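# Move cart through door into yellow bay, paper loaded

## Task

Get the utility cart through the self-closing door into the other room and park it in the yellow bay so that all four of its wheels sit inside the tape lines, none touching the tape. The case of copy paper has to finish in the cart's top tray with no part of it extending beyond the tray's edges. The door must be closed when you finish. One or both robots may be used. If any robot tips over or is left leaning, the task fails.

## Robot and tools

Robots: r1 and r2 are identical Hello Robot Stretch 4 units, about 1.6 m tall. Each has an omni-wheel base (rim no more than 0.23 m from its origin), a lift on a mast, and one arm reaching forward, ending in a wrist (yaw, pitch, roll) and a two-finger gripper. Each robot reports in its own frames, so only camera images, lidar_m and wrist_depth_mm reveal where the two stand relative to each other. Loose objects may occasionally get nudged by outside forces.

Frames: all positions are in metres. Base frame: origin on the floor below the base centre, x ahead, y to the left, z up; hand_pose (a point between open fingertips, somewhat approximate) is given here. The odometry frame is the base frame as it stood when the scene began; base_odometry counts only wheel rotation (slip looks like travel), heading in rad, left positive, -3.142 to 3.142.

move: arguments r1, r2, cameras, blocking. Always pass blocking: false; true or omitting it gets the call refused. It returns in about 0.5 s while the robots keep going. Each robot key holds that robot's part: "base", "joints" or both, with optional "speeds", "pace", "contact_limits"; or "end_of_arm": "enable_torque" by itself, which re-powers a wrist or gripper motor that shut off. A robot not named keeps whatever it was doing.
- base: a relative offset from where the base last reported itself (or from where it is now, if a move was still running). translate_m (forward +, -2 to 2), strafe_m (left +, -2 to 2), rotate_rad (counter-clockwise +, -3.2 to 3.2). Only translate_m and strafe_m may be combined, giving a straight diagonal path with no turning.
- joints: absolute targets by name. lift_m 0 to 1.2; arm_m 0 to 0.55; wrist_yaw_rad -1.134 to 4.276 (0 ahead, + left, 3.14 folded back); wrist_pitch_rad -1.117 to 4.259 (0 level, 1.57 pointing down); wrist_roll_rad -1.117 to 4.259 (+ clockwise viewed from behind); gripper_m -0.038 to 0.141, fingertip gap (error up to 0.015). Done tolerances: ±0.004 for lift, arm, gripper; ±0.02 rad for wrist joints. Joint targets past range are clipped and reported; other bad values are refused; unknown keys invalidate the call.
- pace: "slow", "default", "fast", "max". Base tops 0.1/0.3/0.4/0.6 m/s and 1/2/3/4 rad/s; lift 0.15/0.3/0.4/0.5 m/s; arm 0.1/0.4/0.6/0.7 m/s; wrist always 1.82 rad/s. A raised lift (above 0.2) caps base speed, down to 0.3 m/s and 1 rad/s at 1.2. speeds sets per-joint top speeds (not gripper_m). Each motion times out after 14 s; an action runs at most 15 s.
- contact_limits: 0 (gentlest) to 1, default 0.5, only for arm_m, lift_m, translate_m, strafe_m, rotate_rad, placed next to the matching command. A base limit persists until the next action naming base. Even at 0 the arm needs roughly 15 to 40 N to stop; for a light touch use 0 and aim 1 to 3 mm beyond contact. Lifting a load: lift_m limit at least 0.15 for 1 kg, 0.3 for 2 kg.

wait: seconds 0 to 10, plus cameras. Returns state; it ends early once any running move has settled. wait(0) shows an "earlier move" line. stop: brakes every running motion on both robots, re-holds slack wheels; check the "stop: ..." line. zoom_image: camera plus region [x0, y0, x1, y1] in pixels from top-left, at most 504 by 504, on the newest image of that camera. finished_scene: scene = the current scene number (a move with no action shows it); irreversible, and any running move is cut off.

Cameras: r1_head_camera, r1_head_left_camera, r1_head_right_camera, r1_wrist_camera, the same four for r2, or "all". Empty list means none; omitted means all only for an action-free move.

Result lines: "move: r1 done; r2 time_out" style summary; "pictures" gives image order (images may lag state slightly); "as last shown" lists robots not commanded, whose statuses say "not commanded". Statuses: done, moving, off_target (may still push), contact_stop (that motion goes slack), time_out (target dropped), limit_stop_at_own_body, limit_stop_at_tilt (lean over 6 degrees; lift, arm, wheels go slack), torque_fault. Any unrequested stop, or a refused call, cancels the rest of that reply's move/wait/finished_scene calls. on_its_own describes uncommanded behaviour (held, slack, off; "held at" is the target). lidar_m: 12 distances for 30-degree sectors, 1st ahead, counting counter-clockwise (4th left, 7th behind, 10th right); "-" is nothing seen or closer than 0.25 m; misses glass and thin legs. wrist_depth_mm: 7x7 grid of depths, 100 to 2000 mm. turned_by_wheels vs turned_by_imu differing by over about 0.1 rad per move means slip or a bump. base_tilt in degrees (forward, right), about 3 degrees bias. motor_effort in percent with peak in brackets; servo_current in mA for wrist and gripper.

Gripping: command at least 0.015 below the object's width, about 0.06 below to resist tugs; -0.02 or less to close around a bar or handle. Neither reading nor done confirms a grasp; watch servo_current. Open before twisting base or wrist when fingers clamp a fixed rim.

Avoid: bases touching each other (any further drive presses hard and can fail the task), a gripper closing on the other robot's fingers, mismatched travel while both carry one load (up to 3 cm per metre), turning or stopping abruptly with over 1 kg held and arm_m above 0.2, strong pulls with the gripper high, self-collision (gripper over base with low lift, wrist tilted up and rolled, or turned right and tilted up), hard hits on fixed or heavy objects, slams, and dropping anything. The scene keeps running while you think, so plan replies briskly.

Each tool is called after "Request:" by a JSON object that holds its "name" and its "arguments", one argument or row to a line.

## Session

Request:
{"name": "move", "arguments": {
  "blocking": false
}}

Scene clock: 0.00 s.
r1.base_odometry: x=+0.000 y=+0.000 heading=+0.000
r1.turned_by_wheels: +0.000
r1.turned_by_imu: +0.000
r1.base_tilt: forward=-1.6 right=+1.3
r1.lidar_m: 0.96 1.73 2.02 2.40 3.92 1.60 0.85 0.77 0.78 0.89 0.77 0.78
r1.base_status: not commanded
r1.joint_positions: lift_m=+0.124 arm_m=+0.000 wrist_yaw_rad=+3.194 wrist_pitch_rad=+0.002 wrist_roll_rad=+0.000 gripper_m=+0.056
r1.joint_status: not commanded
r1.measured_speeds: all 0
r1.motor_effort: lift_m=+19 arm_m=-4 wheel_0=-2 wheel_1=+1 wheel_2=+0
r1.servo_current: wrist_yaw_rad=59 wrist_pitch_rad=46 wrist_roll_rad=46 gripper_m=39
r1.hand_pose: x=-0.1216 y=+0.0722 z=+0.3019 quat_wxyz=(-0.026, -0.001, +0.000, +1.000) (m; r1's base frame)
r1.wrist_depth_mm: - 135 - - - - - / - 123 135 - - - - / - 121 191 - - - - / 110 136 194 - - - - / 137 - - - 1618 - - / 226 - 190 1098 188 1160 1118 / 224 163 750 798 768 768 759
r2.base_odometry: x=+0.000 y=+0.000 heading=+0.000
r2.turned_by_wheels: +0.000
r2.turned_by_imu: +0.000
r2.base_tilt: forward=-0.6 right=+0.1
r2.lidar_m: 1.29 1.32 1.58 2.33 2.36 2.78 1.41 1.41 2.77 2.39 2.42 1.48
r2.base_status: not commanded
r2.joint_positions: lift_m=+0.200 arm_m=+0.000 wrist_yaw_rad=+3.211 wrist_pitch_rad=+0.001 wrist_roll_rad=+0.000 gripper_m=+0.056
r2.joint_status: not commanded
r2.measured_speeds: all 0
r2.motor_effort: lift_m=+18 arm_m=-4 wheel_0=-1 wheel_1=+1 wheel_2=+1
r2.servo_current: wrist_yaw_rad=46 wrist_pitch_rad=39 wrist_roll_rad=52 gripper_m=52
r2.hand_pose: x=-0.1229 y=+0.0671 z=+0.3779 quat_wxyz=(-0.035, -0.001, +0.000, +0.999) (m; r2's base frame)
r2.wrist_depth_mm: - - 137 - - - - / - - 137 - - - - / - 109 138 - - - - / - 140 175 - - - - / 214 - - - - - - / 213 1281 196 1255 190 1336 1182 / 208 243 866 - - 854 878
pictures: r1_head_camera, r1_head_left_camera, r1_head_right_camera, r1_wrist_camera, r2_head_camera, r2_head_left_camera, r2_head_right_camera, r2_wrist_camera
Images, in order (width x height): r1_head_camera 420x560, r1_head_left_camera 420x672, r1_head_right_camera 420x672, r1_wrist_camera 616x392, r2_head_camera 420x560, r2_head_left_camera 420x672, r2_head_right_camera 420x672, r2_wrist_camera 616x392.

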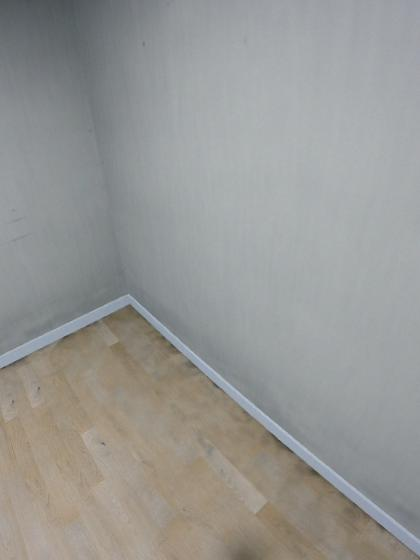

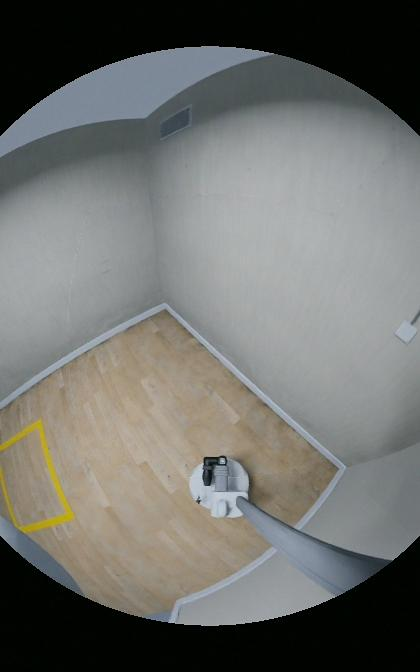

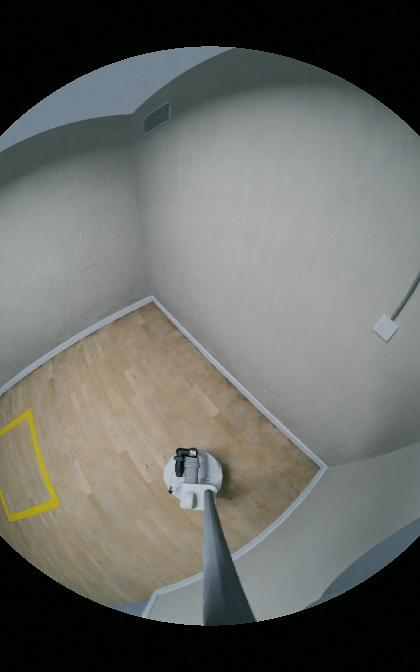

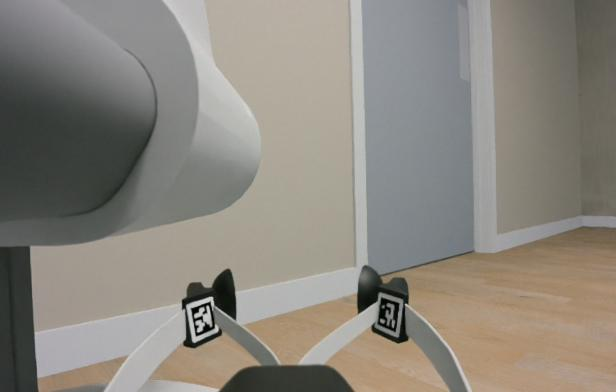

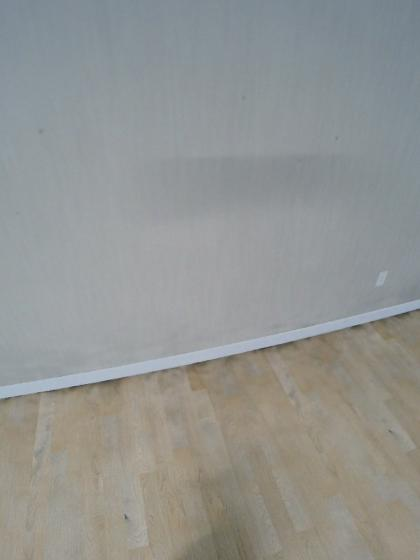

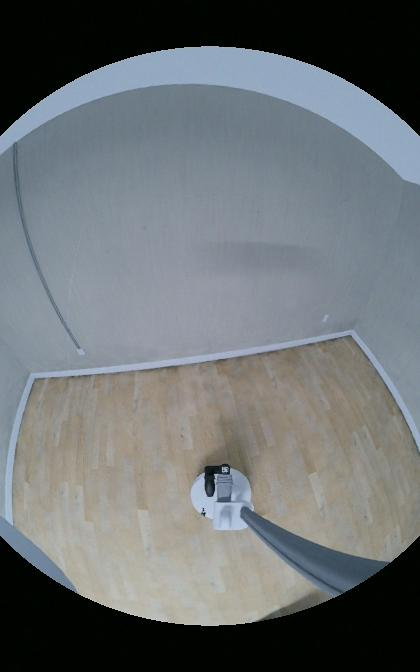

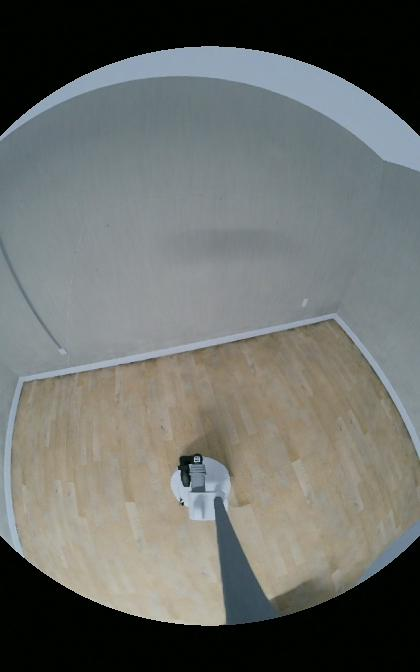

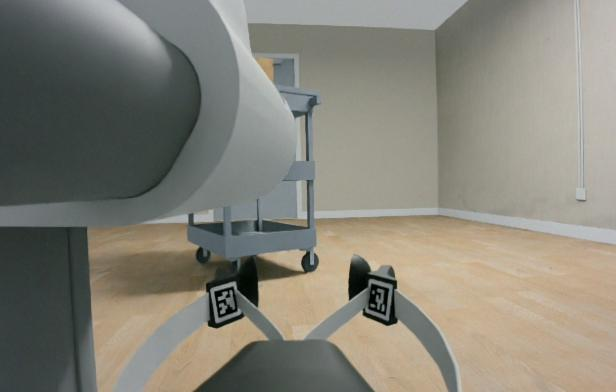

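Request:
{"name": "move", "arguments": {
  "blocking": false,
  "r1": {"base":{"rotate_rad":2.6}},
  "r2": {"base":{"rotate_rad":3.14},"joints":{"lift_m":0.692}}
}}

Request:
{"name": "wait", "arguments": {
  "seconds": 2.5
}}

Request:
{"name": "wait", "arguments": {
  "seconds": 2,
  "cameras": ["r1_head_camera","r1_head_right_camera","r2_head_camera","r2_head_right_camera"]
}}

Scene clock: 5.07 s.
move: r1 moving; r2 moving
r1.base_odometry: x=+0.000 y=+0.000 heading=+0.253
r1.turned_by_wheels: +0.253
r1.turned_by_imu: +0.253
r1.base_tilt: forward=-1.6 right=+1.3
r1.lidar_m: 1.15 2.01 2.11 2.98 2.65 1.07 0.80 0.74 0.81 0.80 0.72 0.82
r1.base_status: rotate_rad moving
r1.joint_positions: lift_m=+0.124 arm_m=+0.000 wrist_yaw_rad=+3.194 wrist_pitch_rad=+0.002 wrist_roll_rad=+0.000 gripper_m=+0.056
r1.joint_status: not commanded
r1.measured_speeds: translate_m=+0.000 strafe_m=+0.000 rotate_rad=+0.974 lift_m=+0.000 arm_m=+0.000 wrist_yaw_rad=+0.000 wrist_pitch_rad=+0.000 wrist_roll_rad=+0.000
r1.motor_effort: lift_m=+19(20) arm_m=-4(4) wheel_0=-7(9) wheel_1=-6(7) wheel_2=-6(7)
r1.servo_current: wrist_yaw_rad=46(59) wrist_pitch_rad=39(52) wrist_roll_rad=33(65) gripper_m=39(46)
r1.hand_pose: x=-0.1216 y=+0.0722 z=+0.3019 quat_wxyz=(-0.026, -0.001, +0.000, +1.000) (m; r1's base frame)
r1.wrist_depth_mm: - 135 - - - - 1808 / - 123 135 - - - 1808 / - 121 192 - - - 1756 / 111 136 195 - - - 1808 / 137 - - - - - 1756 / 226 - 190 976 188 1118 1138 / 224 152 759 798 778 750 759
r2.base_odometry: x=+0.000 y=+0.000 heading=+0.252
r2.turned_by_wheels: +0.252
r2.turned_by_imu: +0.245
r2.base_tilt: forward=-0.7 right=+0.0
r2.lidar_m: 1.29 1.38 1.94 2.33 2.46 3.37 1.44 3.35 2.49 2.40 1.84 1.36
r2.base_status: rotate_rad moving
r2.joint_positions: lift_m=+0.238 arm_m=+0.000 wrist_yaw_rad=+3.211 wrist_pitch_rad=+0.001 wrist_roll_rad=+0.000 gripper_m=+0.056
r2.joint_status: lift_m moving
r2.measured_speeds: translate_m=+0.002 strafe_m=+0.000 rotate_rad=+0.977 lift_m=+0.146 arm_m=+0.000 wrist_yaw_rad=+0.000 wrist_pitch_rad=+0.000 wrist_roll_rad=+0.000
r2.motor_effort: lift_m=+23(25) arm_m=-4(4) wheel_0=-4(9) wheel_1=-10(10) wheel_2=-10(11)
r2.servo_current: wrist_yaw_rad=52(52) wrist_pitch_rad=46(46) wrist_roll_rad=52(65) gripper_m=46(52)
r2.hand_pose: x=-0.1229 y=+0.0671 z=+0.4157 quat_wxyz=(-0.035, -0.001, +0.000, +0.999) (m; r2's base frame)
r2.wrist_depth_mm: - - 137 - - - - / - - 137 1756 - - - / - 110 138 - - - - / - 140 176 - - - - / 215 - - - - - - / 213 1366 196 1430 190 1464 1281 / 210 242 1008 - - 976 946
pictures: none

Scene clock: 7.17 s.
earlier move: r1 done; r2 moving
r1.base_odometry: x=+0.000 y=+0.000 heading=+2.600
r1.turned_by_wheels: +2.347
r1.turned_by_imu: +2.360
r1.base_tilt: forward=-1.6 right=+1.3
r1.lidar_m: 1.66 0.87 0.75 0.75 0.87 0.77 0.77 0.91 1.64 2.03 2.39 3.92
r1.base_status: done
r1.joint_positions: lift_m=+0.124 arm_m=+0.000 wrist_yaw_rad=+3.194 wrist_pitch_rad=+0.002 wrist_roll_rad=+0.000 gripper_m=+0.056
r1.joint_status: not commanded
r1.measured_speeds: all 0
r1.motor_effort: lift_m=+20(20) arm_m=-4(4) wheel_0=-1(10) wheel_1=-1(9) wheel_2=+0(8)
r1.servo_current: wrist_yaw_rad=39(65) wrist_pitch_rad=39(52) wrist_roll_rad=59(65) gripper_m=39(52)
r1.hand_pose: x=-0.1216 y=+0.0722 z=+0.3019 quat_wxyz=(-0.026, -0.001, +0.000, +1.000) (m; r1's base frame)
r1.wrist_depth_mm: - 135 - - - - - / - 123 135 - - - - / - 121 191 - - - - / 111 135 194 - - - - / 137 - - - - - - / 227 - 190 - 187 - - / 750 759 759 153 741 683 750
r2.base_odometry: x=+0.000 y=+0.000 heading=+3.139
r2.turned_by_wheels: +2.887
r2.turned_by_imu: +2.810
r2.base_tilt: forward=-0.6 right=+0.1
r2.lidar_m: 1.42 1.38 2.77 2.36 2.43 1.53 1.31 1.31 1.54 2.33 2.32 2.75
r2.base_status: rotate_rad moving
r2.joint_positions: lift_m=+0.691 arm_m=+0.000 wrist_yaw_rad=+3.211 wrist_pitch_rad=+0.001 wrist_roll_rad=+0.000 gripper_m=+0.056
r2.joint_status: lift_m moving
r2.measured_speeds: translate_m=+0.000 strafe_m=+0.000 rotate_rad=+0.000 lift_m=+0.016 arm_m=+0.000 wrist_yaw_rad=+0.000 wrist_pitch_rad=+0.000 wrist_roll_rad=+0.000
r2.motor_effort: lift_m=+24(26) arm_m=-4(4) wheel_0=-1(10) wheel_1=-3(10) wheel_2=-5(13)
r2.servo_current: wrist_yaw_rad=46(52) wrist_pitch_rad=46(46) wrist_roll_rad=59(65) gripper_m=46(52)
r2.hand_pose: x=-0.1228 y=+0.0671 z=+0.8694 quat_wxyz=(-0.035, -0.001, +0.000, +0.999) (m; r2's base frame)
r2.wrist_depth_mm: - - 137 - - - - / - 107 137 - - - - / - 113 138 236 - - - / - 140 164 - - - - / 216 - - - - - - / 212 - 190 - 188 - - / 211 123 - - - - -
wait: 2.10 of 2.5 s (r1 has come to rest)
pictures: none

Scene clock: 7.50 s.
earlier move: r2 done
r1.base_odometry: x=+0.000 y=+0.000 heading=+2.600
r1.turned_by_wheels: +0.000
r1.turned_by_imu: +0.000
r1.base_tilt: forward=-1.6 right=+1.3
r1.lidar_m: 1.65 0.88 0.76 0.74 0.90 0.77 0.78 0.93 1.66 2.04 2.39 3.92
r1.base_status: done
r1.joint_positions: lift_m=+0.124 arm_m=+0.000 wrist_yaw_rad=+3.194 wrist_pitch_rad=+0.002 wrist_roll_rad=+0.000 gripper_m=+0.056
r1.joint_status: not commanded
r1.measured_speeds: all 0
r1.motor_effort: lift_m=+19(20) arm_m=-4(4) wheel_0=-1(10) wheel_1=-1(9) wheel_2=+0(8)
r1.servo_current: wrist_yaw_rad=59(65) wrist_pitch_rad=46(52) wrist_roll_rad=39(65) gripper_m=39(52)
r1.hand_pose: x=-0.1216 y=+0.0722 z=+0.3019 quat_wxyz=(-0.026, -0.001, +0.000, +1.000) (m; r1's base frame)
r1.wrist_depth_mm: - 135 - - - - - / - 123 135 - - - - / - 121 191 - - - - / 110 135 193 - - - - / 137 - - - - - - / 228 - 190 - 188 - - / 759 750 759 154 741 691 759
r2.base_odometry: x=+0.000 y=+0.000 heading=+3.139
r2.turned_by_wheels: +0.000
r2.turned_by_imu: +0.000
r2.base_tilt: forward=-0.6 right=+0.1
r2.lidar_m: 1.42 1.38 2.78 2.38 2.42 1.53 1.33 1.30 1.57 2.34 2.33 2.72
r2.base_status: done
r2.joint_positions: lift_m=+0.692 arm_m=+0.000 wrist_yaw_rad=+3.211 wrist_pitch_rad=+0.001 wrist_roll_rad=+0.000 gripper_m=+0.056
r2.joint_status: all done
r2.measured_speeds: all 0
r2.motor_effort: lift_m=+21(26) arm_m=-4(4) wheel_0=-3(10) wheel_1=-4(10) wheel_2=-6(13)
r2.servo_current: wrist_yaw_rad=46(52) wrist_pitch_rad=46(46) wrist_roll_rad=52(65) gripper_m=46(52)
r2.hand_pose: x=-0.1228 y=+0.0671 z=+0.8696 quat_wxyz=(-0.035, -0.001, +0.000, +0.999) (m; r2's base frame)
r2.wrist_depth_mm: - - 137 - - - - / - 107 137 - - - - / - 113 139 234 - - - / - 140 164 - - - - / 216 - - - - - - / 212 - 189 - 189 - - / 210 123 - - - - -
wait: 0.33 of 2 s (r2 has come to rest)
pictures: r1_head_camera, r1_head_right_camera, r2_head_camera, r2_head_right_camera
Images, in order (width x height): r1_head_camera 420x560, r1_head_right_camera 420x672, r2_head_camera 420x560, r2_head_right_camera 420x672.

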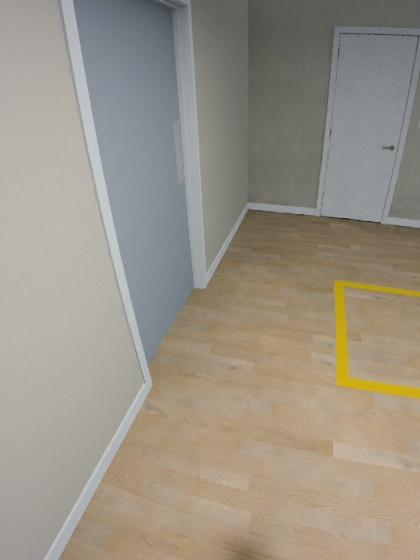

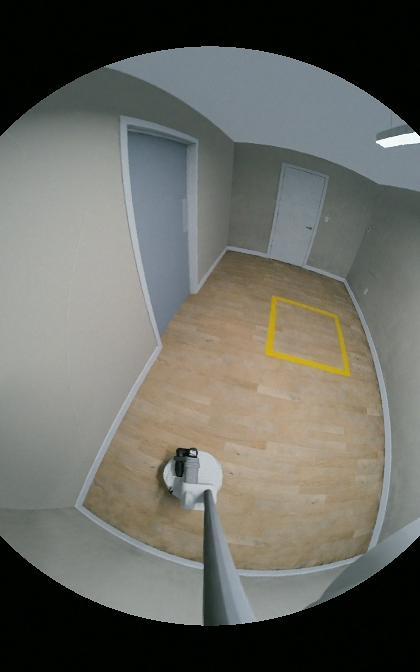

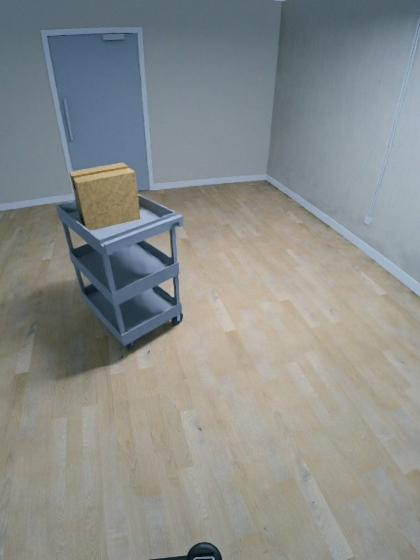

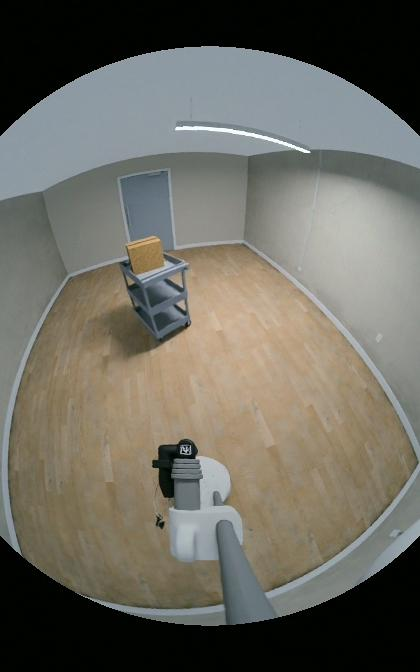

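Request:
{"name": "move", "arguments": {
  "blocking": false,
  "r1": {"base":{"translate_m":1.67,"strafe_m":-0.29},"pace":"fast"},
  "cameras": ["r2_head_camera"]
}}

Request:
{"name": "zoom_image", "arguments": {
  "camera": "r2_head_camera",
  "region": [30, 140, 230, 370]
}}

Scene clock: 32.07 s.
move: r1 moving
r1.base_odometry: x=-0.039 y=+0.033 heading=+2.600
r1.turned_by_wheels: +0.000
r1.turned_by_imu: +0.000
r1.base_tilt: forward=-1.6 right=+1.3
r1.lidar_m: 1.65 0.86 0.73 0.75 0.86 0.82 0.82 0.96 1.78 2.04 2.39 3.87
r1.base_status: translate_m moving; strafe_m moving
r1.joint_positions: lift_m=+0.124 arm_m=+0.000 wrist_yaw_rad=+3.194 wrist_pitch_rad=+0.002 wrist_roll_rad=+0.000 gripper_m=+0.056
r1.joint_status: not commanded
r1.measured_speeds: translate_m=+0.195 strafe_m=-0.034 rotate_rad=+0.002 lift_m=+0.000 arm_m=+0.000 wrist_yaw_rad=+0.000 wrist_pitch_rad=+0.000 wrist_roll_rad=+0.000
r1.motor_effort: lift_m=+19(20) arm_m=-4(4) wheel_0=+10(10) wheel_1=+6(7) wheel_2=-11(11)
r1.servo_current: wrist_yaw_rad=59(78) wrist_pitch_rad=39(46) wrist_roll_rad=59(59) gripper_m=46(46)
r1.hand_pose: x=-0.1216 y=+0.0722 z=+0.3019 quat_wxyz=(-0.026, -0.001, +0.000, +1.000) (m; r1's base frame)
r1.wrist_depth_mm: - 135 - - - - - / - 119 135 - - - - / - 126 165 - - - - / 109 135 197 - - - - / 137 - - - - - - / 225 1098 190 - 187 - - / 750 750 750 798 778 715 741
r2: as last shown
r2.base_tilt: forward=-0.7 right=+0.1
r2.lidar_m: 1.42 1.39 2.80 2.39 2.42 1.54 1.30 1.30 1.53 2.34 2.35 2.73
r2.motor_effort: lift_m=+21(22) arm_m=-4(4) wheel_0=-4(4) wheel_1=-4(4) wheel_2=-6(6)
r2.servo_current: wrist_yaw_rad=39(52) wrist_pitch_rad=46(46) wrist_roll_rad=46(52) gripper_m=39(52)
r2.wrist_depth_mm: - - 137 - - - - / - 107 137 - - - - / - 113 138 234 - - - / - 140 164 - - - - / 216 - - - - - - / 212 - 189 - 188 - - / 211 123 - - - - -
pictures: r2_head_camera
Images, in order (width x height): r2_head_camera 420x560.

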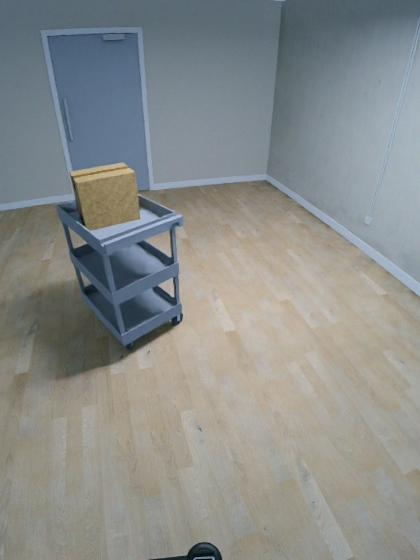

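Scaled by 2.191 from the camera's 420x560 image, which has a finer 1200x1600 frame.

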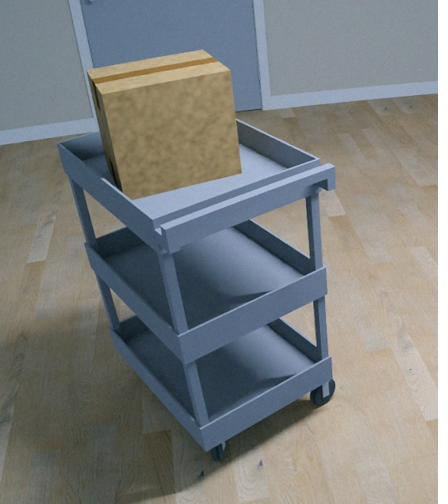

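Request:
{"name": "move", "arguments": {
  "blocking": false,
  "r2": {"base":{"translate_m":0.9,"strafe_m":-0.04},"joints":{"wrist_yaw_rad":0.0,"arm_m":0.05,"gripper_m":0.12}}
}}

Request:
{"name": "wait", "arguments": {
  "seconds": 4
}}

Request:
{"name": "move", "arguments": {
  "blocking": false,
  "r1": {"base":{"rotate_rad":1.26}}
}}

Request:
{"name": "wait", "arguments": {
  "seconds": 2
}}

Request:
{"name": "move", "arguments": {
  "blocking": false,
  "r2": {"base":{"rotate_rad":0.68},"joints":{"wrist_roll_rad":1.571}}
}}

Request:
{"name": "wait", "arguments": {
  "seconds": 2,
  "cameras": ["r1_head_camera","r1_head_right_camera","r2_head_camera","r2_wrist_camera"]
}}

Scene clock: 56.77 s.
earlier move: r1 done
move: r2 moving
r1.base_odometry: x=-1.282 y=+1.109 heading=+2.600
r1.turned_by_wheels: +0.000
r1.turned_by_imu: -0.001
r1.base_tilt: forward=-1.6 right=+1.2
r1.lidar_m: 1.17 0.71 0.65 0.65 0.79 1.26 2.45 2.56 2.20 2.21 2.59 2.25
r1.base_status: done
r1.joint_positions: lift_m=+0.124 arm_m=+0.000 wrist_yaw_rad=+3.194 wrist_pitch_rad=+0.002 wrist_roll_rad=+0.000 gripper_m=+0.056
r1.joint_status: not commanded
r1.measured_speeds: all 0
r1.motor_effort: lift_m=+19(20) arm_m=-4(4) wheel_0=+1(2) wheel_1=+0(1) wheel_2=+2(2)
r1.servo_current: wrist_yaw_rad=46(65) wrist_pitch_rad=39(52) wrist_roll_rad=46(59) gripper_m=39(46)
r1.hand_pose: x=-0.1216 y=+0.0722 z=+0.3019 quat_wxyz=(-0.026, -0.001, +0.000, +1.000) (m; r1's base frame)
r1.wrist_depth_mm: - 135 - - - - - / - 123 146 - - - - / - 121 192 - - - - / 111 136 206 - - - - / 216 - - - - - - / 1025 1182 195 1205 187 1138 1098 / 741 750 750 788 778 750 759
r2.base_odometry: x=-0.031 y=+0.001 heading=+3.139
r2.turned_by_wheels: +0.000
r2.turned_by_imu: +0.001
r2.base_tilt: forward=-0.6 right=+0.0
r2.lidar_m: 1.42 1.37 2.79 2.41 2.42 1.58 1.33 1.36 1.58 2.33 2.33 2.76
r2.base_status: translate_m moving; strafe_m moving
r2.joint_positions: lift_m=+0.692 arm_m=+0.041 wrist_yaw_rad=+2.650 wrist_pitch_rad=+0.001 wrist_roll_rad=+0.000 gripper_m=+0.075
r2.joint_status: arm_m moving; wrist_yaw_rad moving; gripper_m moving
r2.measured_speeds: translate_m=+0.121 strafe_m=-0.004 rotate_rad=+0.002 lift_m=+0.000 arm_m=+0.088 wrist_yaw_rad=-1.742 wrist_pitch_rad=+0.000 wrist_roll_rad=+0.000
r2.motor_effort: lift_m=+21(21) arm_m=+9(13) wheel_0=+7(10) wheel_1=+8(8) wheel_2=-12(14)
r2.servo_current: wrist_yaw_rad=65(150) wrist_pitch_rad=46(46) wrist_roll_rad=39(52) gripper_m=78(111)
r2.hand_pose: x=-0.0006 y=+0.2132 z=+0.8696 quat_wxyz=(+0.243, -0.001, +0.000, +0.970) (m; r2's base frame)
r2.wrist_depth_mm: - - - - - - - / - - - - - - - / 233 - - - - - - / 253 - - - - - - / - - - - - - - / - - 189 - 189 - - / - - - - - 1756 1708
pictures: none

Scene clock: 60.77 s.
earlier move: r2 done
r1.base_odometry: x=-1.282 y=+1.109 heading=+2.600
r1.turned_by_wheels: +0.000
r1.turned_by_imu: +0.000
r1.base_tilt: forward=-1.6 right=+1.3
r1.lidar_m: 1.16 0.71 0.67 0.66 0.79 1.21 2.46 2.55 2.22 2.21 2.60 2.26
r1.base_status: done
r1.joint_positions: lift_m=+0.124 arm_m=+0.000 wrist_yaw_rad=+3.194 wrist_pitch_rad=+0.002 wrist_roll_rad=+0.000 gripper_m=+0.056
r1.joint_status: not commanded
r1.measured_speeds: all 0
r1.motor_effort: lift_m=+19(20) arm_m=-4(4) wheel_0=+2(2) wheel_1=+0(1) wheel_2=+2(2)
r1.servo_current: wrist_yaw_rad=59(65) wrist_pitch_rad=39(52) wrist_roll_rad=46(72) gripper_m=39(46)
r1.hand_pose: x=-0.1216 y=+0.0722 z=+0.3019 quat_wxyz=(-0.026, -0.001, +0.000, +1.000) (m; r1's base frame)
r1.wrist_depth_mm: - 135 - - - - - / - 124 146 - - - - / - 121 191 - - - - / 110 136 206 - - - - / 216 - - - - - - / 1008 1229 194 1229 187 1160 1098 / 750 759 759 798 778 750 741
r2.base_odometry: x=-0.900 y=+0.042 heading=+3.139
r2.turned_by_wheels: +0.000
r2.turned_by_imu: +0.001
r2.base_tilt: forward=-0.7 right=+0.1
r2.lidar_m: 0.70 0.61 0.60 2.66 2.64 2.53 2.15 2.17 2.41 2.09 2.07 2.42
r2.base_status: done
r2.joint_positions: lift_m=+0.692 arm_m=+0.050 wrist_yaw_rad=+0.003 wrist_pitch_rad=+0.001 wrist_roll_rad=+0.000 gripper_m=+0.120
r2.joint_status: all done
r2.measured_speeds: all 0
r2.motor_effort: lift_m=+21(22) arm_m=+7(13) wheel_0=+2(12) wheel_1=+3(8) wheel_2=-4(14)
r2.servo_current: wrist_yaw_rad=46(150) wrist_pitch_rad=46(46) wrist_roll_rad=46(59) gripper_m=52(111)
r2.hand_pose: x=+0.5093 y=-0.0866 z=+0.8696 quat_wxyz=(+1.000, +0.000, +0.001, +0.001) (m; r2's base frame)
r2.wrist_depth_mm: - - - - - - - / - - - - - - - / 580 - - - - - - / 580 - - - - - - / 397 442 - - - - - / 946 492 201 - 200 - - / - 946 1921 - 1921 1808 1808
wait: 4.00 s; at rest by 3.97 s
pictures: none

Scene clock: 61.27 s.
move: r1 moving
r1.base_odometry: x=-1.282 y=+1.109 heading=+2.852
r1.turned_by_wheels: +0.252
r1.turned_by_imu: +0.253
r1.base_tilt: forward=-1.6 right=+1.3
r1.lidar_m: 0.85 0.68 0.65 0.69 0.85 2.37 2.55 2.28 2.22 2.31 2.30 2.26
r1.base_status: rotate_rad moving
r1.joint_positions: lift_m=+0.124 arm_m=+0.000 wrist_yaw_rad=+3.194 wrist_pitch_rad=+0.002 wrist_roll_rad=+0.000 gripper_m=+0.056
r1.joint_status: not commanded
r1.measured_speeds: translate_m=+0.000 strafe_m=-0.001 rotate_rad=+0.979 lift_m=+0.000 arm_m=+0.000 wrist_yaw_rad=+0.000 wrist_pitch_rad=+0.000 wrist_roll_rad=+0.000
r1.motor_effort: lift_m=+19(20) arm_m=-4(4) wheel_0=-8(9) wheel_1=-9(9) wheel_2=-6(7)
r1.servo_current: wrist_yaw_rad=33(65) wrist_pitch_rad=39(46) wrist_roll_rad=46(65) gripper_m=46(46)
r1.hand_pose: x=-0.1216 y=+0.0722 z=+0.3019 quat_wxyz=(-0.026, -0.001, +0.000, +1.000) (m; r1's base frame)
r1.wrist_depth_mm: - 135 - - - - - / - 123 146 - - - - / - 121 191 - - - - / 110 136 206 - - - - / 216 - - - - - - / 991 1205 193 1182 187 1160 1118 / 741 750 741 798 788 759 759
r2: as last shown
r2.turned_by_imu: +0.000
r2.lidar_m: 0.69 0.61 0.65 2.66 2.65 2.55 2.16 2.19 2.40 2.07 2.07 2.43
r2.motor_effort: lift_m=+21(21) arm_m=+7(8) wheel_0=+2(3) wheel_1=+4(4) wheel_2=-4(4)
r2.servo_current: wrist_yaw_rad=52(52) wrist_pitch_rad=46(46) wrist_roll_rad=52(52) gripper_m=52(59)
r2.wrist_depth_mm: - - - - - - - / - - - - - - - / 580 - - - - - - / 580 - - - - - - / 397 445 - - - - - / 960 488 200 - 199 - - / - 946 1983 - 1921 1756 1756
pictures: none

Scene clock: 62.67 s.
earlier move: r1 done
r1.base_odometry: x=-1.282 y=+1.109 heading=-2.424
r1.turned_by_wheels: +1.007
r1.turned_by_imu: +1.013
r1.base_tilt: forward=-1.6 right=+1.3
r1.lidar_m: 0.63 0.67 0.81 2.02 2.50 2.30 2.19 2.28 2.41 2.28 0.91 0.70
r1.base_status: done
r1.joint_positions: lift_m=+0.124 arm_m=+0.000 wrist_yaw_rad=+3.194 wrist_pitch_rad=+0.002 wrist_roll_rad=+0.000 gripper_m=+0.056
r1.joint_status: not commanded
r1.measured_speeds: all 0
r1.motor_effort: lift_m=+19(20) arm_m=-4(4) wheel_0=-2(9) wheel_1=-2(9) wheel_2=-2(8)
r1.servo_current: wrist_yaw_rad=46(65) wrist_pitch_rad=39(52) wrist_roll_rad=59(65) gripper_m=39(46)
r1.hand_pose: x=-0.1216 y=+0.0722 z=+0.3019 quat_wxyz=(-0.026, -0.001, +0.000, +1.000) (m; r1's base frame)
r1.wrist_depth_mm: - 135 - - - - - / - 123 146 - - - - / - 121 191 - - - - / 110 136 206 - - - - / 217 - - - - - - / 991 1205 193 1182 187 1160 1118 / 750 750 750 788 741 759 750
r2.base_odometry: x=-0.900 y=+0.042 heading=+3.139
r2.turned_by_wheels: +0.000
r2.turned_by_imu: +0.000
r2.base_tilt: forward=-0.7 right=+0.1
r2.lidar_m: 0.69 0.61 0.58 2.65 2.62 2.53 2.15 2.17 2.39 2.06 2.07 2.45
r2.base_status: not commanded
r2.joint_positions: lift_m=+0.692 arm_m=+0.050 wrist_yaw_rad=+0.003 wrist_pitch_rad=+0.001 wrist_roll_rad=+0.000 gripper_m=+0.120
r2.joint_status: not commanded
r2.measured_speeds: all 0
r2.motor_effort: lift_m=+21(21) arm_m=+7(8) wheel_0=+3(3) wheel_1=+3(4) wheel_2=-3(4)
r2.servo_current: wrist_yaw_rad=46(59) wrist_pitch_rad=46(46) wrist_roll_rad=52(59) gripper_m=52(59)
r2.hand_pose: x=+0.5093 y=-0.0866 z=+0.8696 quat_wxyz=(+1.000, +0.000, +0.001, +0.001) (m; r2's base frame)
r2.wrist_depth_mm: - - - - - - - / - - - - - - - / 580 - - - - - - / 580 - - - - - - / 397 445 - - - - - / 946 488 201 - 200 - - / - 946 1983 - 1863 1756 1808
wait: 1.40 of 2 s (r1 has come to rest)
pictures: none

Scene clock: 63.17 s.
move: r2 moving
r1: as last shown
r1.turned_by_wheels: +0.000
r1.turned_by_imu: +0.000
r1.lidar_m: 0.64 0.68 0.84 2.01 2.51 2.31 2.20 2.28 2.38 2.26 0.90 0.68
r1.motor_effort: lift_m=+19(20) arm_m=-4(4) wheel_0=-1(2) wheel_1=-2(2) wheel_2=-2(2)
r1.servo_current: wrist_yaw_rad=59(59) wrist_pitch_rad=46(52) wrist_roll_rad=52(65) gripper_m=39(46)
r1.wrist_depth_mm: - 135 - - - - - / - 123 146 - - - - / - 121 191 - - - - / 110 136 207 - - - - / 216 - - - - - - / 1025 1205 193 1160 187 1160 1118 / 750 759 750 788 732 759 768
r2.base_odometry: x=-0.900 y=+0.042 heading=-2.892
r2.turned_by_wheels: +0.252
r2.turned_by_imu: +0.245
r2.base_tilt: forward=-0.7 right=+0.1
r2.lidar_m: 0.60 0.61 2.78 2.61 2.73 2.28 2.16 2.26 2.17 2.05 2.15 3.00
r2.base_status: rotate_rad moving
r2.joint_positions: lift_m=+0.692 arm_m=+0.050 wrist_yaw_rad=+0.003 wrist_pitch_rad=+0.001 wrist_roll_rad=+0.588 gripper_m=+0.120
r2.joint_status: wrist_roll_rad moving
r2.measured_speeds: translate_m=-0.001 strafe_m=-0.003 rotate_rad=+0.971 lift_m=+0.000 arm_m=+0.000 wrist_yaw_rad=+0.000 wrist_pitch_rad=+0.000 wrist_roll_rad=+1.820
r2.motor_effort: lift_m=+21(21) arm_m=+8(8) wheel_0=-6(9) wheel_1=-9(10) wheel_2=-11(12)
r2.servo_current: wrist_yaw_rad=46(59) wrist_pitch_rad=39(46) wrist_roll_rad=65(98) gripper_m=59(59)
r2.hand_pose: x=+0.5093 y=-0.0867 z=+0.8696 quat_wxyz=(+0.957, +0.290, +0.001, +0.001) (m; r2's base frame)
r2.wrist_depth_mm: - - - - - - - / - - - - - - - / - - - - - - - / - - - - - - - / 597 615 - - - - 1756 / 580 603 216 492 200 1576 1366 / 580 397 445 - 1661 1366 1160
pictures: none

Scene clock: 64.17 s.
earlier move: r2 done
r1.base_odometry: x=-1.282 y=+1.109 heading=-2.424
r1.turned_by_wheels: +0.000
r1.turned_by_imu: +0.000
r1.base_tilt: forward=-1.6 right=+1.2
r1.lidar_m: 0.64 0.69 0.80 2.03 2.53 2.32 2.18 2.29 2.37 2.25 0.86 0.69
r1.base_status: not commanded
r1.joint_positions: lift_m=+0.124 arm_m=+0.000 wrist_yaw_rad=+3.194 wrist_pitch_rad=+0.002 wrist_roll_rad=+0.000 gripper_m=+0.056
r1.joint_status: not commanded
r1.measured_speeds: all 0
r1.motor_effort: lift_m=+20(20) arm_m=-4(4) wheel_0=-1(2) wheel_1=-2(2) wheel_2=-2(2)
r1.servo_current: wrist_yaw_rad=39(72) wrist_pitch_rad=46(52) wrist_roll_rad=52(65) gripper_m=39(52)
r1.hand_pose: x=-0.1216 y=+0.0722 z=+0.3019 quat_wxyz=(-0.026, -0.001, +0.000, +1.000) (m; r1's base frame)
r1.wrist_depth_mm: - 135 - - - - - / - 123 146 - - - - / - 121 192 - - - - / 110 136 207 - - - - / 216 - - - - - - / 991 1205 194 1205 187 1160 1098 / 750 750 750 798 732 759 759
r2.base_odometry: x=-0.900 y=+0.042 heading=-2.465
r2.turned_by_wheels: +0.427
r2.turned_by_imu: +0.417
r2.base_tilt: forward=-0.7 right=+0.1
r2.lidar_m: 0.61 2.87 2.65 2.67 2.35 2.16 2.23 2.23 2.05 2.11 2.73 0.66
r2.base_status: done
r2.joint_positions: lift_m=+0.692 arm_m=+0.050 wrist_yaw_rad=+0.003 wrist_pitch_rad=+0.001 wrist_roll_rad=+1.569 gripper_m=+0.120
r2.joint_status: all done
r2.measured_speeds: all 0
r2.motor_effort: lift_m=+21(21) arm_m=+7(8) wheel_0=-4(9) wheel_1=-1(10) wheel_2=-4(12)
r2.servo_current: wrist_yaw_rad=46(59) wrist_pitch_rad=33(52) wrist_roll_rad=52(98) gripper_m=52(59)
r2.hand_pose: x=+0.5093 y=-0.0867 z=+0.8696 quat_wxyz=(+0.708, +0.706, +0.001, +0.001) (m; r2's base frame)
r2.wrist_depth_mm: - - - 399 427 1618 508 / - - - 402 - 866 - / - - 609 399 399 - - / - - 621 402 399 - - / - - 647 402 399 - - / - - 198 340 197 - - / - - - - 430 407 410
wait: 1.00 of 2 s (r2 has come to rest)
pictures: r1_head_camera, r1_head_right_camera, r2_head_camera, r2_wrist_camera
Images, in order (width x height): r1_head_camera 420x560, r1_head_right_camera 420x672, r2_head_camera 420x560, r2_wrist_camera 616x392.

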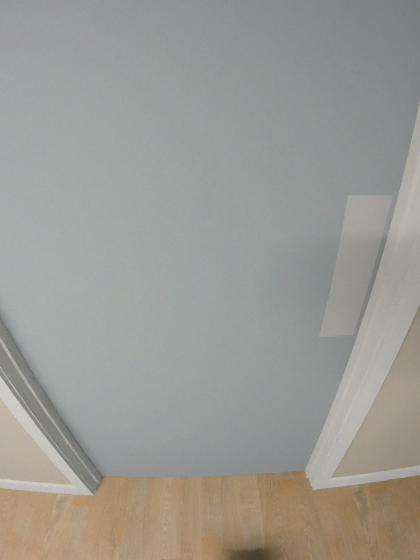

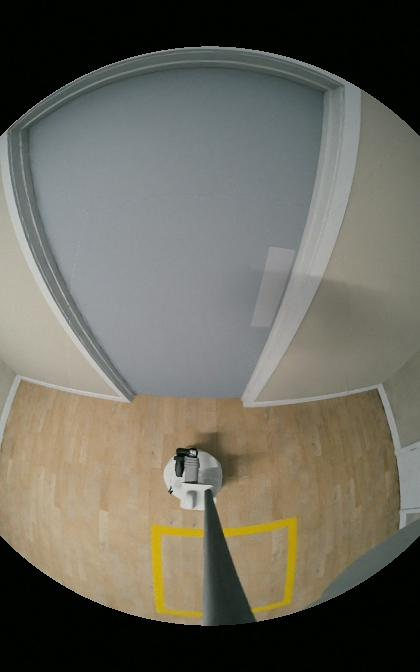

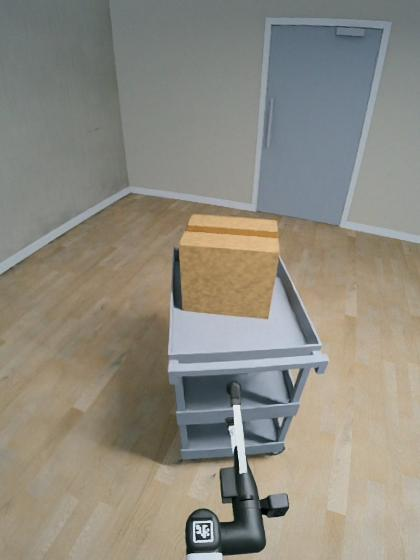

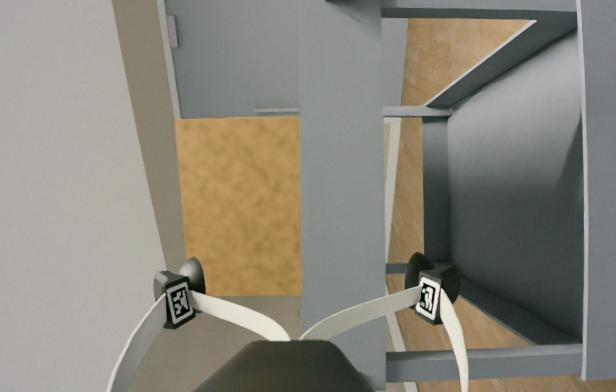

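Request:
{"name": "move", "arguments": {
  "blocking": false,
  "r2": {"base":{"translate_m":0.215},"pace":"default","contact_limits":{"translate_m":0.3}}
}}

Request:
{"name": "wait", "arguments": {
  "seconds": 3,
  "cameras": ["r2_wrist_camera"]
}}

Scene clock: 72.33 s.
move: r2 moving
r1: as last shown
r1.base_tilt: forward=-1.6 right=+1.3
r1.lidar_m: 0.65 0.67 0.82 2.04 2.52 2.32 2.17 2.29 2.38 2.27 0.91 0.70
r1.motor_effort: lift_m=+20(20) arm_m=-4(4) wheel_0=-2(2) wheel_1=-2(2) wheel_2=-2(2)
r1.servo_current: wrist_yaw_rad=39(65) wrist_pitch_rad=33(52) wrist_roll_rad=46(78) gripper_m=39(46)
r1.wrist_depth_mm: - 135 - - - - - / - 123 146 - - - - / - 121 191 - - - - / 110 136 206 - - - - / 216 - - - - - - / 1008 1182 195 1182 187 1118 1098 / 750 750 750 788 732 759 759
r2.base_odometry: x=-0.924 y=+0.023 heading=-2.465
r2.turned_by_wheels: +0.000
r2.turned_by_imu: +0.000
r2.base_tilt: forward=-0.7 right=+0.1
r2.lidar_m: 0.58 2.86 2.62 2.69 2.36 2.20 2.25 2.28 2.09 2.14 2.76 0.62
r2.base_status: translate_m moving
r2.joint_positions: lift_m=+0.692 arm_m=+0.050 wrist_yaw_rad=+0.003 wrist_pitch_rad=+0.001 wrist_roll_rad=+1.569 gripper_m=+0.120
r2.joint_status: not commanded
r2.measured_speeds: translate_m=+0.123 strafe_m=+0.002 rotate_rad=-0.004 lift_m=+0.000 arm_m=+0.000 wrist_yaw_rad=+0.000 wrist_pitch_rad=+0.000 wrist_roll_rad=+0.000
r2.motor_effort: lift_m=+21(21) arm_m=+7(8) wheel_0=+5(8) wheel_1=+7(8) wheel_2=-13(13)
r2.servo_current: wrist_yaw_rad=46(59) wrist_pitch_rad=46(46) wrist_roll_rad=52(52) gripper_m=46(52)
r2.contact_limits: translate_m 0.3
r2.hand_pose: x=+0.5093 y=-0.0867 z=+0.8696 quat_wxyz=(+0.708, +0.706, +0.001, +0.001) (m; r2's base frame)
r2.wrist_depth_mm: - - - 375 394 1708 - / - - - 375 373 842 - / - - 574 373 373 - - / - - 591 373 370 976 - / - - 609 609 373 - - / - - 200 314 198 - - / - - - - 404 399 469
pictures: none

Scene clock: 73.97 s.
earlier move: r2 done
r1.base_odometry: x=-1.282 y=+1.109 heading=-2.424
r1.turned_by_wheels: +0.000
r1.turned_by_imu: +0.000
r1.base_tilt: forward=-1.6 right=+1.3
r1.lidar_m: 0.65 0.67 0.82 2.00 2.53 2.30 2.17 2.29 2.36 2.26 0.88 0.71
r1.base_status: not commanded
r1.joint_positions: lift_m=+0.124 arm_m=+0.000 wrist_yaw_rad=+3.194 wrist_pitch_rad=+0.002 wrist_roll_rad=+0.000 gripper_m=+0.056
r1.joint_status: not commanded
r1.measured_speeds: all 0
r1.motor_effort: lift_m=+19(20) arm_m=-4(4) wheel_0=-1(2) wheel_1=-2(2) wheel_2=-2(2)
r1.servo_current: wrist_yaw_rad=39(65) wrist_pitch_rad=39(52) wrist_roll_rad=39(78) gripper_m=39(46)
r1.hand_pose: x=-0.1216 y=+0.0722 z=+0.3019 quat_wxyz=(-0.026, -0.001, +0.000, +1.000) (m; r1's base frame)
r1.wrist_depth_mm: - 135 - - - - - / - 123 146 - - - - / - 121 191 - - - - / 110 135 206 - - - - / 217 - - - - - - / 1008 1205 194 1205 187 1138 1098 / 759 750 741 788 732 759 750
r2.base_odometry: x=-1.067 y=-0.092 heading=-2.464
r2.turned_by_wheels: +0.000
r2.turned_by_imu: +0.002
r2.base_tilt: forward=-0.7 right=+0.0
r2.lidar_m: 0.45 2.75 2.54 2.60 2.53 2.38 2.41 2.33 2.14 2.23 2.83 0.51
r2.base_status: done
r2.joint_positions: lift_m=+0.692 arm_m=+0.050 wrist_yaw_rad=-0.003 wrist_pitch_rad=+0.002 wrist_roll_rad=+1.570 gripper_m=+0.120
r2.joint_status: not commanded
r2.measured_speeds: all 0
r2.motor_effort: lift_m=+20(21) arm_m=+7(8) wheel_0=+3(10) wheel_1=+2(9) wheel_2=-3(15)
r2.servo_current: wrist_yaw_rad=46(59) wrist_pitch_rad=39(46) wrist_roll_rad=46(65) gripper_m=52(52)
r2.contact_limits: translate_m 0.3
r2.hand_pose: x=+0.5089 y=-0.0882 z=+0.8695 quat_wxyz=(+0.707, +0.707, +0.000, -0.002) (m; r2's base frame)
r2.wrist_depth_mm: - - - 189 248 1708 - / - - - 189 248 778 - / - - 452 188 249 - - / - - 469 189 249 - - / - - 484 189 249 - - / - - 200 189 214 - - / - - - - 249 1708 512
wait: 1.63 of 3 s (r2 has come to rest)
pictures: r2_wrist_camera
Images, in order (width x height): r2_wrist_camera 616x392.

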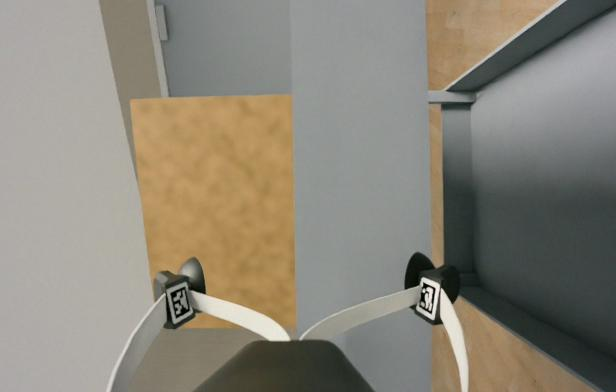

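Request:
{"name": "move", "arguments": {
  "blocking": false,
  "r2": {"joints":{"gripper_m":-0.038}}
}}

Request:
{"name": "move", "arguments": {
  "blocking": false,
  "r1": {"base":{"translate_m":1.25},"pace":"default","contact_limits":{"translate_m":0.9}}
}}

Request:
{"name": "wait", "arguments": {
  "seconds": 3,
  "cameras": ["r2_head_camera","r2_wrist_camera","r1_head_right_camera"]
}}

Scene clock: 81.00 s.
move: r2 moving
r1: as last shown
r1.base_tilt: forward=-1.6 right=+1.2
r1.lidar_m: 0.65 0.66 0.83 2.03 2.52 2.29 2.19 2.27 2.38 2.27 0.88 0.69
r1.motor_effort: lift_m=+20(20) arm_m=-4(4) wheel_0=-1(2) wheel_1=-2(2) wheel_2=-2(2)
r1.servo_current: wrist_yaw_rad=39(65) wrist_pitch_rad=52(52) wrist_roll_rad=52(65) gripper_m=39(52)
r1.wrist_depth_mm: - 135 - - - - - / - 123 146 - - - - / - 121 191 - - - - / 111 135 206 - - - - / 216 - - - - - - / 1008 1205 194 1205 187 1138 1118 / 750 750 759 798 732 759 759
r2.base_odometry: x=-1.067 y=-0.092 heading=-2.464
r2.turned_by_wheels: +0.000
r2.turned_by_imu: +0.000
r2.base_tilt: forward=-0.7 right=+0.1
r2.lidar_m: 0.46 2.78 2.56 2.61 2.53 2.37 2.39 2.34 2.15 2.23 2.82 0.49
r2.base_status: not commanded
r2.joint_positions: lift_m=+0.692 arm_m=+0.050 wrist_yaw_rad=-0.003 wrist_pitch_rad=+0.002 wrist_roll_rad=+1.570 gripper_m=+0.106
r2.joint_status: gripper_m moving
r2.measured_speeds: all 0
r2.motor_effort: lift_m=+20(20) arm_m=+7(7) wheel_0=+3(3) wheel_1=+3(3) wheel_2=-2(3)
r2.servo_current: wrist_yaw_rad=46(65) wrist_pitch_rad=46(46) wrist_roll_rad=46(52) gripper_m=98(98)
r2.contact_limits: translate_m 0.3
r2.hand_pose: x=+0.5089 y=-0.0882 z=+0.8695 quat_wxyz=(+0.707, +0.707, +0.000, -0.002) (m; r2's base frame)
r2.wrist_depth_mm: - - - 188 249 1708 - / - - - 189 248 788 - / - - 455 189 249 - - / - - 469 189 248 - - / - - 484 190 248 - - / - - 196 190 198 - - / - - - - 250 1756 512
pictures: none

Scene clock: 81.50 s.
earlier move: r2 moving
move: r1 moving
r1.base_odometry: x=-1.305 y=+1.089 heading=-2.423
r1.turned_by_wheels: +0.000
r1.turned_by_imu: +0.000
r1.base_tilt: forward=-1.6 right=+1.3
r1.lidar_m: 0.61 0.65 0.81 1.92 2.51 2.33 2.21 2.32 2.36 2.27 0.85 0.67
r1.base_status: translate_m moving
r1.joint_positions: lift_m=+0.124 arm_m=+0.000 wrist_yaw_rad=+3.194 wrist_pitch_rad=+0.002 wrist_roll_rad=+0.000 gripper_m=+0.056
r1.joint_status: not commanded
r1.measured_speeds: translate_m=+0.121 strafe_m=-0.001 rotate_rad=+0.002 lift_m=+0.000 arm_m=+0.000 wrist_yaw_rad=+0.000 wrist_pitch_rad=+0.000 wrist_roll_rad=+0.000
r1.motor_effort: lift_m=+20(20) arm_m=-4(4) wheel_0=+9(9) wheel_1=+4(6) wheel_2=-9(9)
r1.servo_current: wrist_yaw_rad=39(72) wrist_pitch_rad=39(46) wrist_roll_rad=52(65) gripper_m=39(46)
r1.contact_limits: translate_m 0.9
r1.hand_pose: x=-0.1216 y=+0.0722 z=+0.3019 quat_wxyz=(-0.026, -0.001, +0.000, +1.000) (m; r1's base frame)
r1.wrist_depth_mm: - 135 - - - - - / - 122 145 - - - - / - 121 190 - - - - / 110 136 205 - - - - / 216 - - - - - - / 1025 1182 194 1205 187 1138 1098 / 750 750 750 788 741 759 750
r2.base_odometry: x=-1.067 y=-0.092 heading=-2.464
r2.turned_by_wheels: +0.000
r2.turned_by_imu: +0.000
r2.base_tilt: forward=-0.7 right=+0.1
r2.lidar_m: 0.46 2.76 2.56 2.60 2.55 2.36 2.41 2.34 2.16 2.19 2.85 0.50
r2.base_status: not commanded
r2.joint_positions: lift_m=+0.692 arm_m=+0.050 wrist_yaw_rad=-0.003 wrist_pitch_rad=+0.002 wrist_roll_rad=+1.570 gripper_m=+0.056
r2.joint_status: gripper_m moving
r2.measured_speeds: all 0
r2.motor_effort: lift_m=+20(20) arm_m=+7(7) wheel_0=+3(3) wheel_1=+3(3) wheel_2=-2(3)
r2.servo_current: wrist_yaw_rad=46(52) wrist_pitch_rad=39(46) wrist_roll_rad=46(52) gripper_m=143(143)
r2.contact_limits: translate_m 0.3
r2.hand_pose: x=+0.5089 y=-0.0882 z=+0.8695 quat_wxyz=(+0.707, +0.707, +0.000, -0.002) (m; r2's base frame)
r2.wrist_depth_mm: - - - 189 248 1708 - / - - - 189 249 778 - / - - 452 189 249 - - / - - 469 189 248 - - / - - 488 189 249 - - / - - 196 190 190 - - / - - - - 250 1756 508
pictures: none

Scene clock: 82.77 s.
earlier move: r1 moving; r2 done
r1.base_odometry: x=-1.546 y=+0.878 heading=-2.423
r1.turned_by_wheels: +0.000
r1.turned_by_imu: +0.000
r1.base_tilt: forward=-1.6 right=+1.3
r1.lidar_m: 0.31 0.31 0.45 0.83 2.55 2.69 2.54 2.64 2.38 1.20 0.46 0.33
r1.base_status: translate_m moving
r1.joint_positions: lift_m=+0.124 arm_m=+0.000 wrist_yaw_rad=+3.194 wrist_pitch_rad=+0.002 wrist_roll_rad=+0.000 gripper_m=+0.056
r1.joint_status: not commanded
r1.measured_speeds: translate_m=+0.300 strafe_m=+0.000 rotate_rad=-0.001 lift_m=+0.000 arm_m=+0.000 wrist_yaw_rad=+0.000 wrist_pitch_rad=+0.000 wrist_roll_rad=+0.000
r1.motor_effort: lift_m=+19(20) arm_m=-4(4) wheel_0=+6(9) wheel_1=+5(8) wheel_2=-5(10)
r1.servo_current: wrist_yaw_rad=39(72) wrist_pitch_rad=46(52) wrist_roll_rad=33(65) gripper_m=52(52)
r1.contact_limits: translate_m 0.9
r1.hand_pose: x=-0.1216 y=+0.0722 z=+0.3019 quat_wxyz=(-0.026, -0.001, +0.000, +1.000) (m; r1's base frame)
r1.wrist_depth_mm: - 135 - - - - - / - 121 144 - - - - / - 121 188 - - - - / 110 135 203 - - - - / 216 - - - - - - / 1008 1205 194 1182 187 1138 1118 / 224 750 750 788 788 759 750
r2.base_odometry: x=-1.067 y=-0.092 heading=-2.465
r2.turned_by_wheels: +0.000
r2.turned_by_imu: +0.000
r2.base_tilt: forward=-0.6 right=+0.1
r2.lidar_m: 0.45 2.78 2.57 2.60 2.53 2.35 2.40 2.35 2.17 2.21 2.86 0.50
r2.base_status: not commanded
r2.joint_positions: lift_m=+0.692 arm_m=+0.050 wrist_yaw_rad=-0.001 wrist_pitch_rad=+0.003 wrist_roll_rad=+1.570 gripper_m=-0.036
r2.joint_status: all done
r2.measured_speeds: all 0
r2.motor_effort: lift_m=+20(20) arm_m=-4(7) wheel_0=+1(3) wheel_1=+2(3) wheel_2=-1(3)
r2.servo_current: wrist_yaw_rad=46(59) wrist_pitch_rad=46(46) wrist_roll_rad=46(65) gripper_m=150(371)
r2.contact_limits: translate_m 0.3
r2.hand_pose: x=+0.5092 y=-0.0878 z=+0.8693 quat_wxyz=(+0.707, +0.707, +0.001, -0.001) (m; r2's base frame)
r2.wrist_depth_mm: - - - 174 235 1661 - / - - - 174 235 759 - / - 445 439 175 236 820 - / - 459 452 176 236 842 - / - - 477 176 236 - - / - - 183 176 177 - - / - - - - 237 1464 469
wait: 1.27 of 3 s (r2 has come to rest)
pictures: r1_head_right_camera, r2_head_camera, r2_wrist_camera
Images, in order (width x height): r1_head_right_camera 420x672, r2_head_camera 420x560, r2_wrist_camera 616x392.

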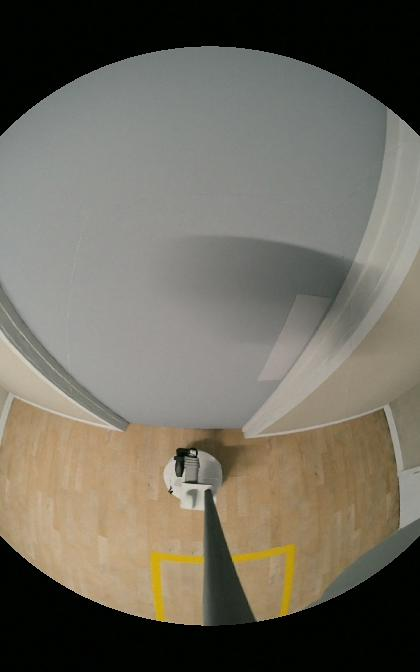

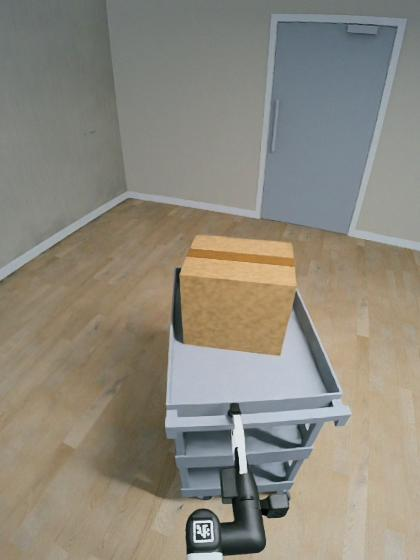

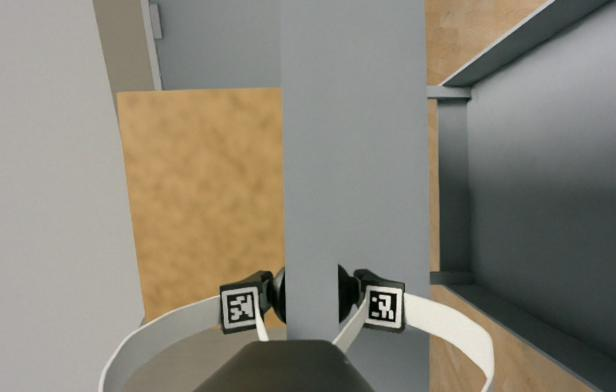

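Request:
{"name": "move", "arguments": {
  "blocking": false,
  "r2": {"base":{"strafe_m":0.26,"translate_m":0.05},"pace":"default","contact_limits":{"strafe_m":0.6,"translate_m":0.6}}
}}

Request:
{"name": "wait", "arguments": {
  "seconds": 3,
  "cameras": ["r1_head_right_camera"]
}}

Request:
{"name": "move", "arguments": {
  "blocking": false,
  "r2": {"base":{"rotate_rad":-0.25},"pace":"slow"}
}}

Request:
{"name": "wait", "arguments": {
  "seconds": 3,
  "cameras": ["r2_head_camera","r1_head_right_camera"]
}}

r2: "contact_limits": strafe_m and translate_m are given together and make one move, which takes one limit: state it under one of them only
Scene clock: 100.10 s.
earlier move: r1 done
r1.base_odometry: x=-2.222 y=+0.286 heading=-2.423
r1.turned_by_wheels: +0.000
r1.turned_by_imu: +0.016
r1.base_tilt: forward=-1.6 right=+1.3
r1.lidar_m: 0.29 0.25 - 0.25 0.32 0.87 3.50 0.59 0.66 1.72 2.32 3.07
r1.base_status: done
r1.joint_positions: lift_m=+0.124 arm_m=+0.000 wrist_yaw_rad=+3.196 wrist_pitch_rad=+0.002 wrist_roll_rad=+0.000 gripper_m=+0.056
r1.joint_status: not commanded
r1.measured_speeds: all 0
r1.motor_effort: lift_m=+19(20) arm_m=+4(11) wheel_0=+3(22) wheel_1=+7(20) wheel_2=-3(25)
r1.servo_current: wrist_yaw_rad=39(104) wrist_pitch_rad=39(52) wrist_roll_rad=59(65) gripper_m=39(52)
r1.contact_limits: translate_m 0.9
r1.hand_pose: x=-0.1219 y=+0.0715 z=+0.3019 quat_wxyz=(-0.027, -0.001, +0.000, +1.000) (m; r1's base frame)
r1.wrist_depth_mm: - 135 - - - - - / - 121 137 - - - - / - 124 157 - - - - / 109 135 210 - - - - / 213 1983 - - - - - / 223 1205 193 1160 187 1160 1118 / 741 750 750 798 788 768 798
r2.base_odometry: x=-1.067 y=-0.092 heading=-2.465
r2.turned_by_wheels: +0.000
r2.turned_by_imu: +0.001
r2.base_tilt: forward=-0.6 right=+0.1
r2.lidar_m: 0.46 2.73 2.54 2.62 2.55 2.37 2.43 2.31 2.16 2.20 2.83 0.49
r2.base_status: not commanded
r2.joint_positions: lift_m=+0.692 arm_m=+0.050 wrist_yaw_rad=-0.001 wrist_pitch_rad=+0.003 wrist_roll_rad=+1.570 gripper_m=-0.036
r2.joint_status: all done
r2.measured_speeds: all 0
r2.motor_effort: lift_m=+20(20) arm_m=-4(7) wheel_0=+1(3) wheel_1=+2(3) wheel_2=-2(3)
r2.servo_current: wrist_yaw_rad=33(65) wrist_pitch_rad=39(52) wrist_roll_rad=39(65) gripper_m=143(371)
r2.contact_limits: translate_m 0.3
r2.hand_pose: x=+0.5092 y=-0.0878 z=+0.8693 quat_wxyz=(+0.707, +0.707, +0.001, -0.001) (m; r2's base frame)
r2.wrist_depth_mm: - - - 174 235 1618 - / - - - 174 235 750 - / - 442 442 175 236 842 - / - 459 452 175 236 842 - / - - 473 176 236 - - / - - 183 176 178 - - / - - - - 237 1464 462
pictures: none

not run: a call was refused earlier in this reply.

not run: a call was refused earlier in this reply.

not run: a call was refused earlier in this reply.


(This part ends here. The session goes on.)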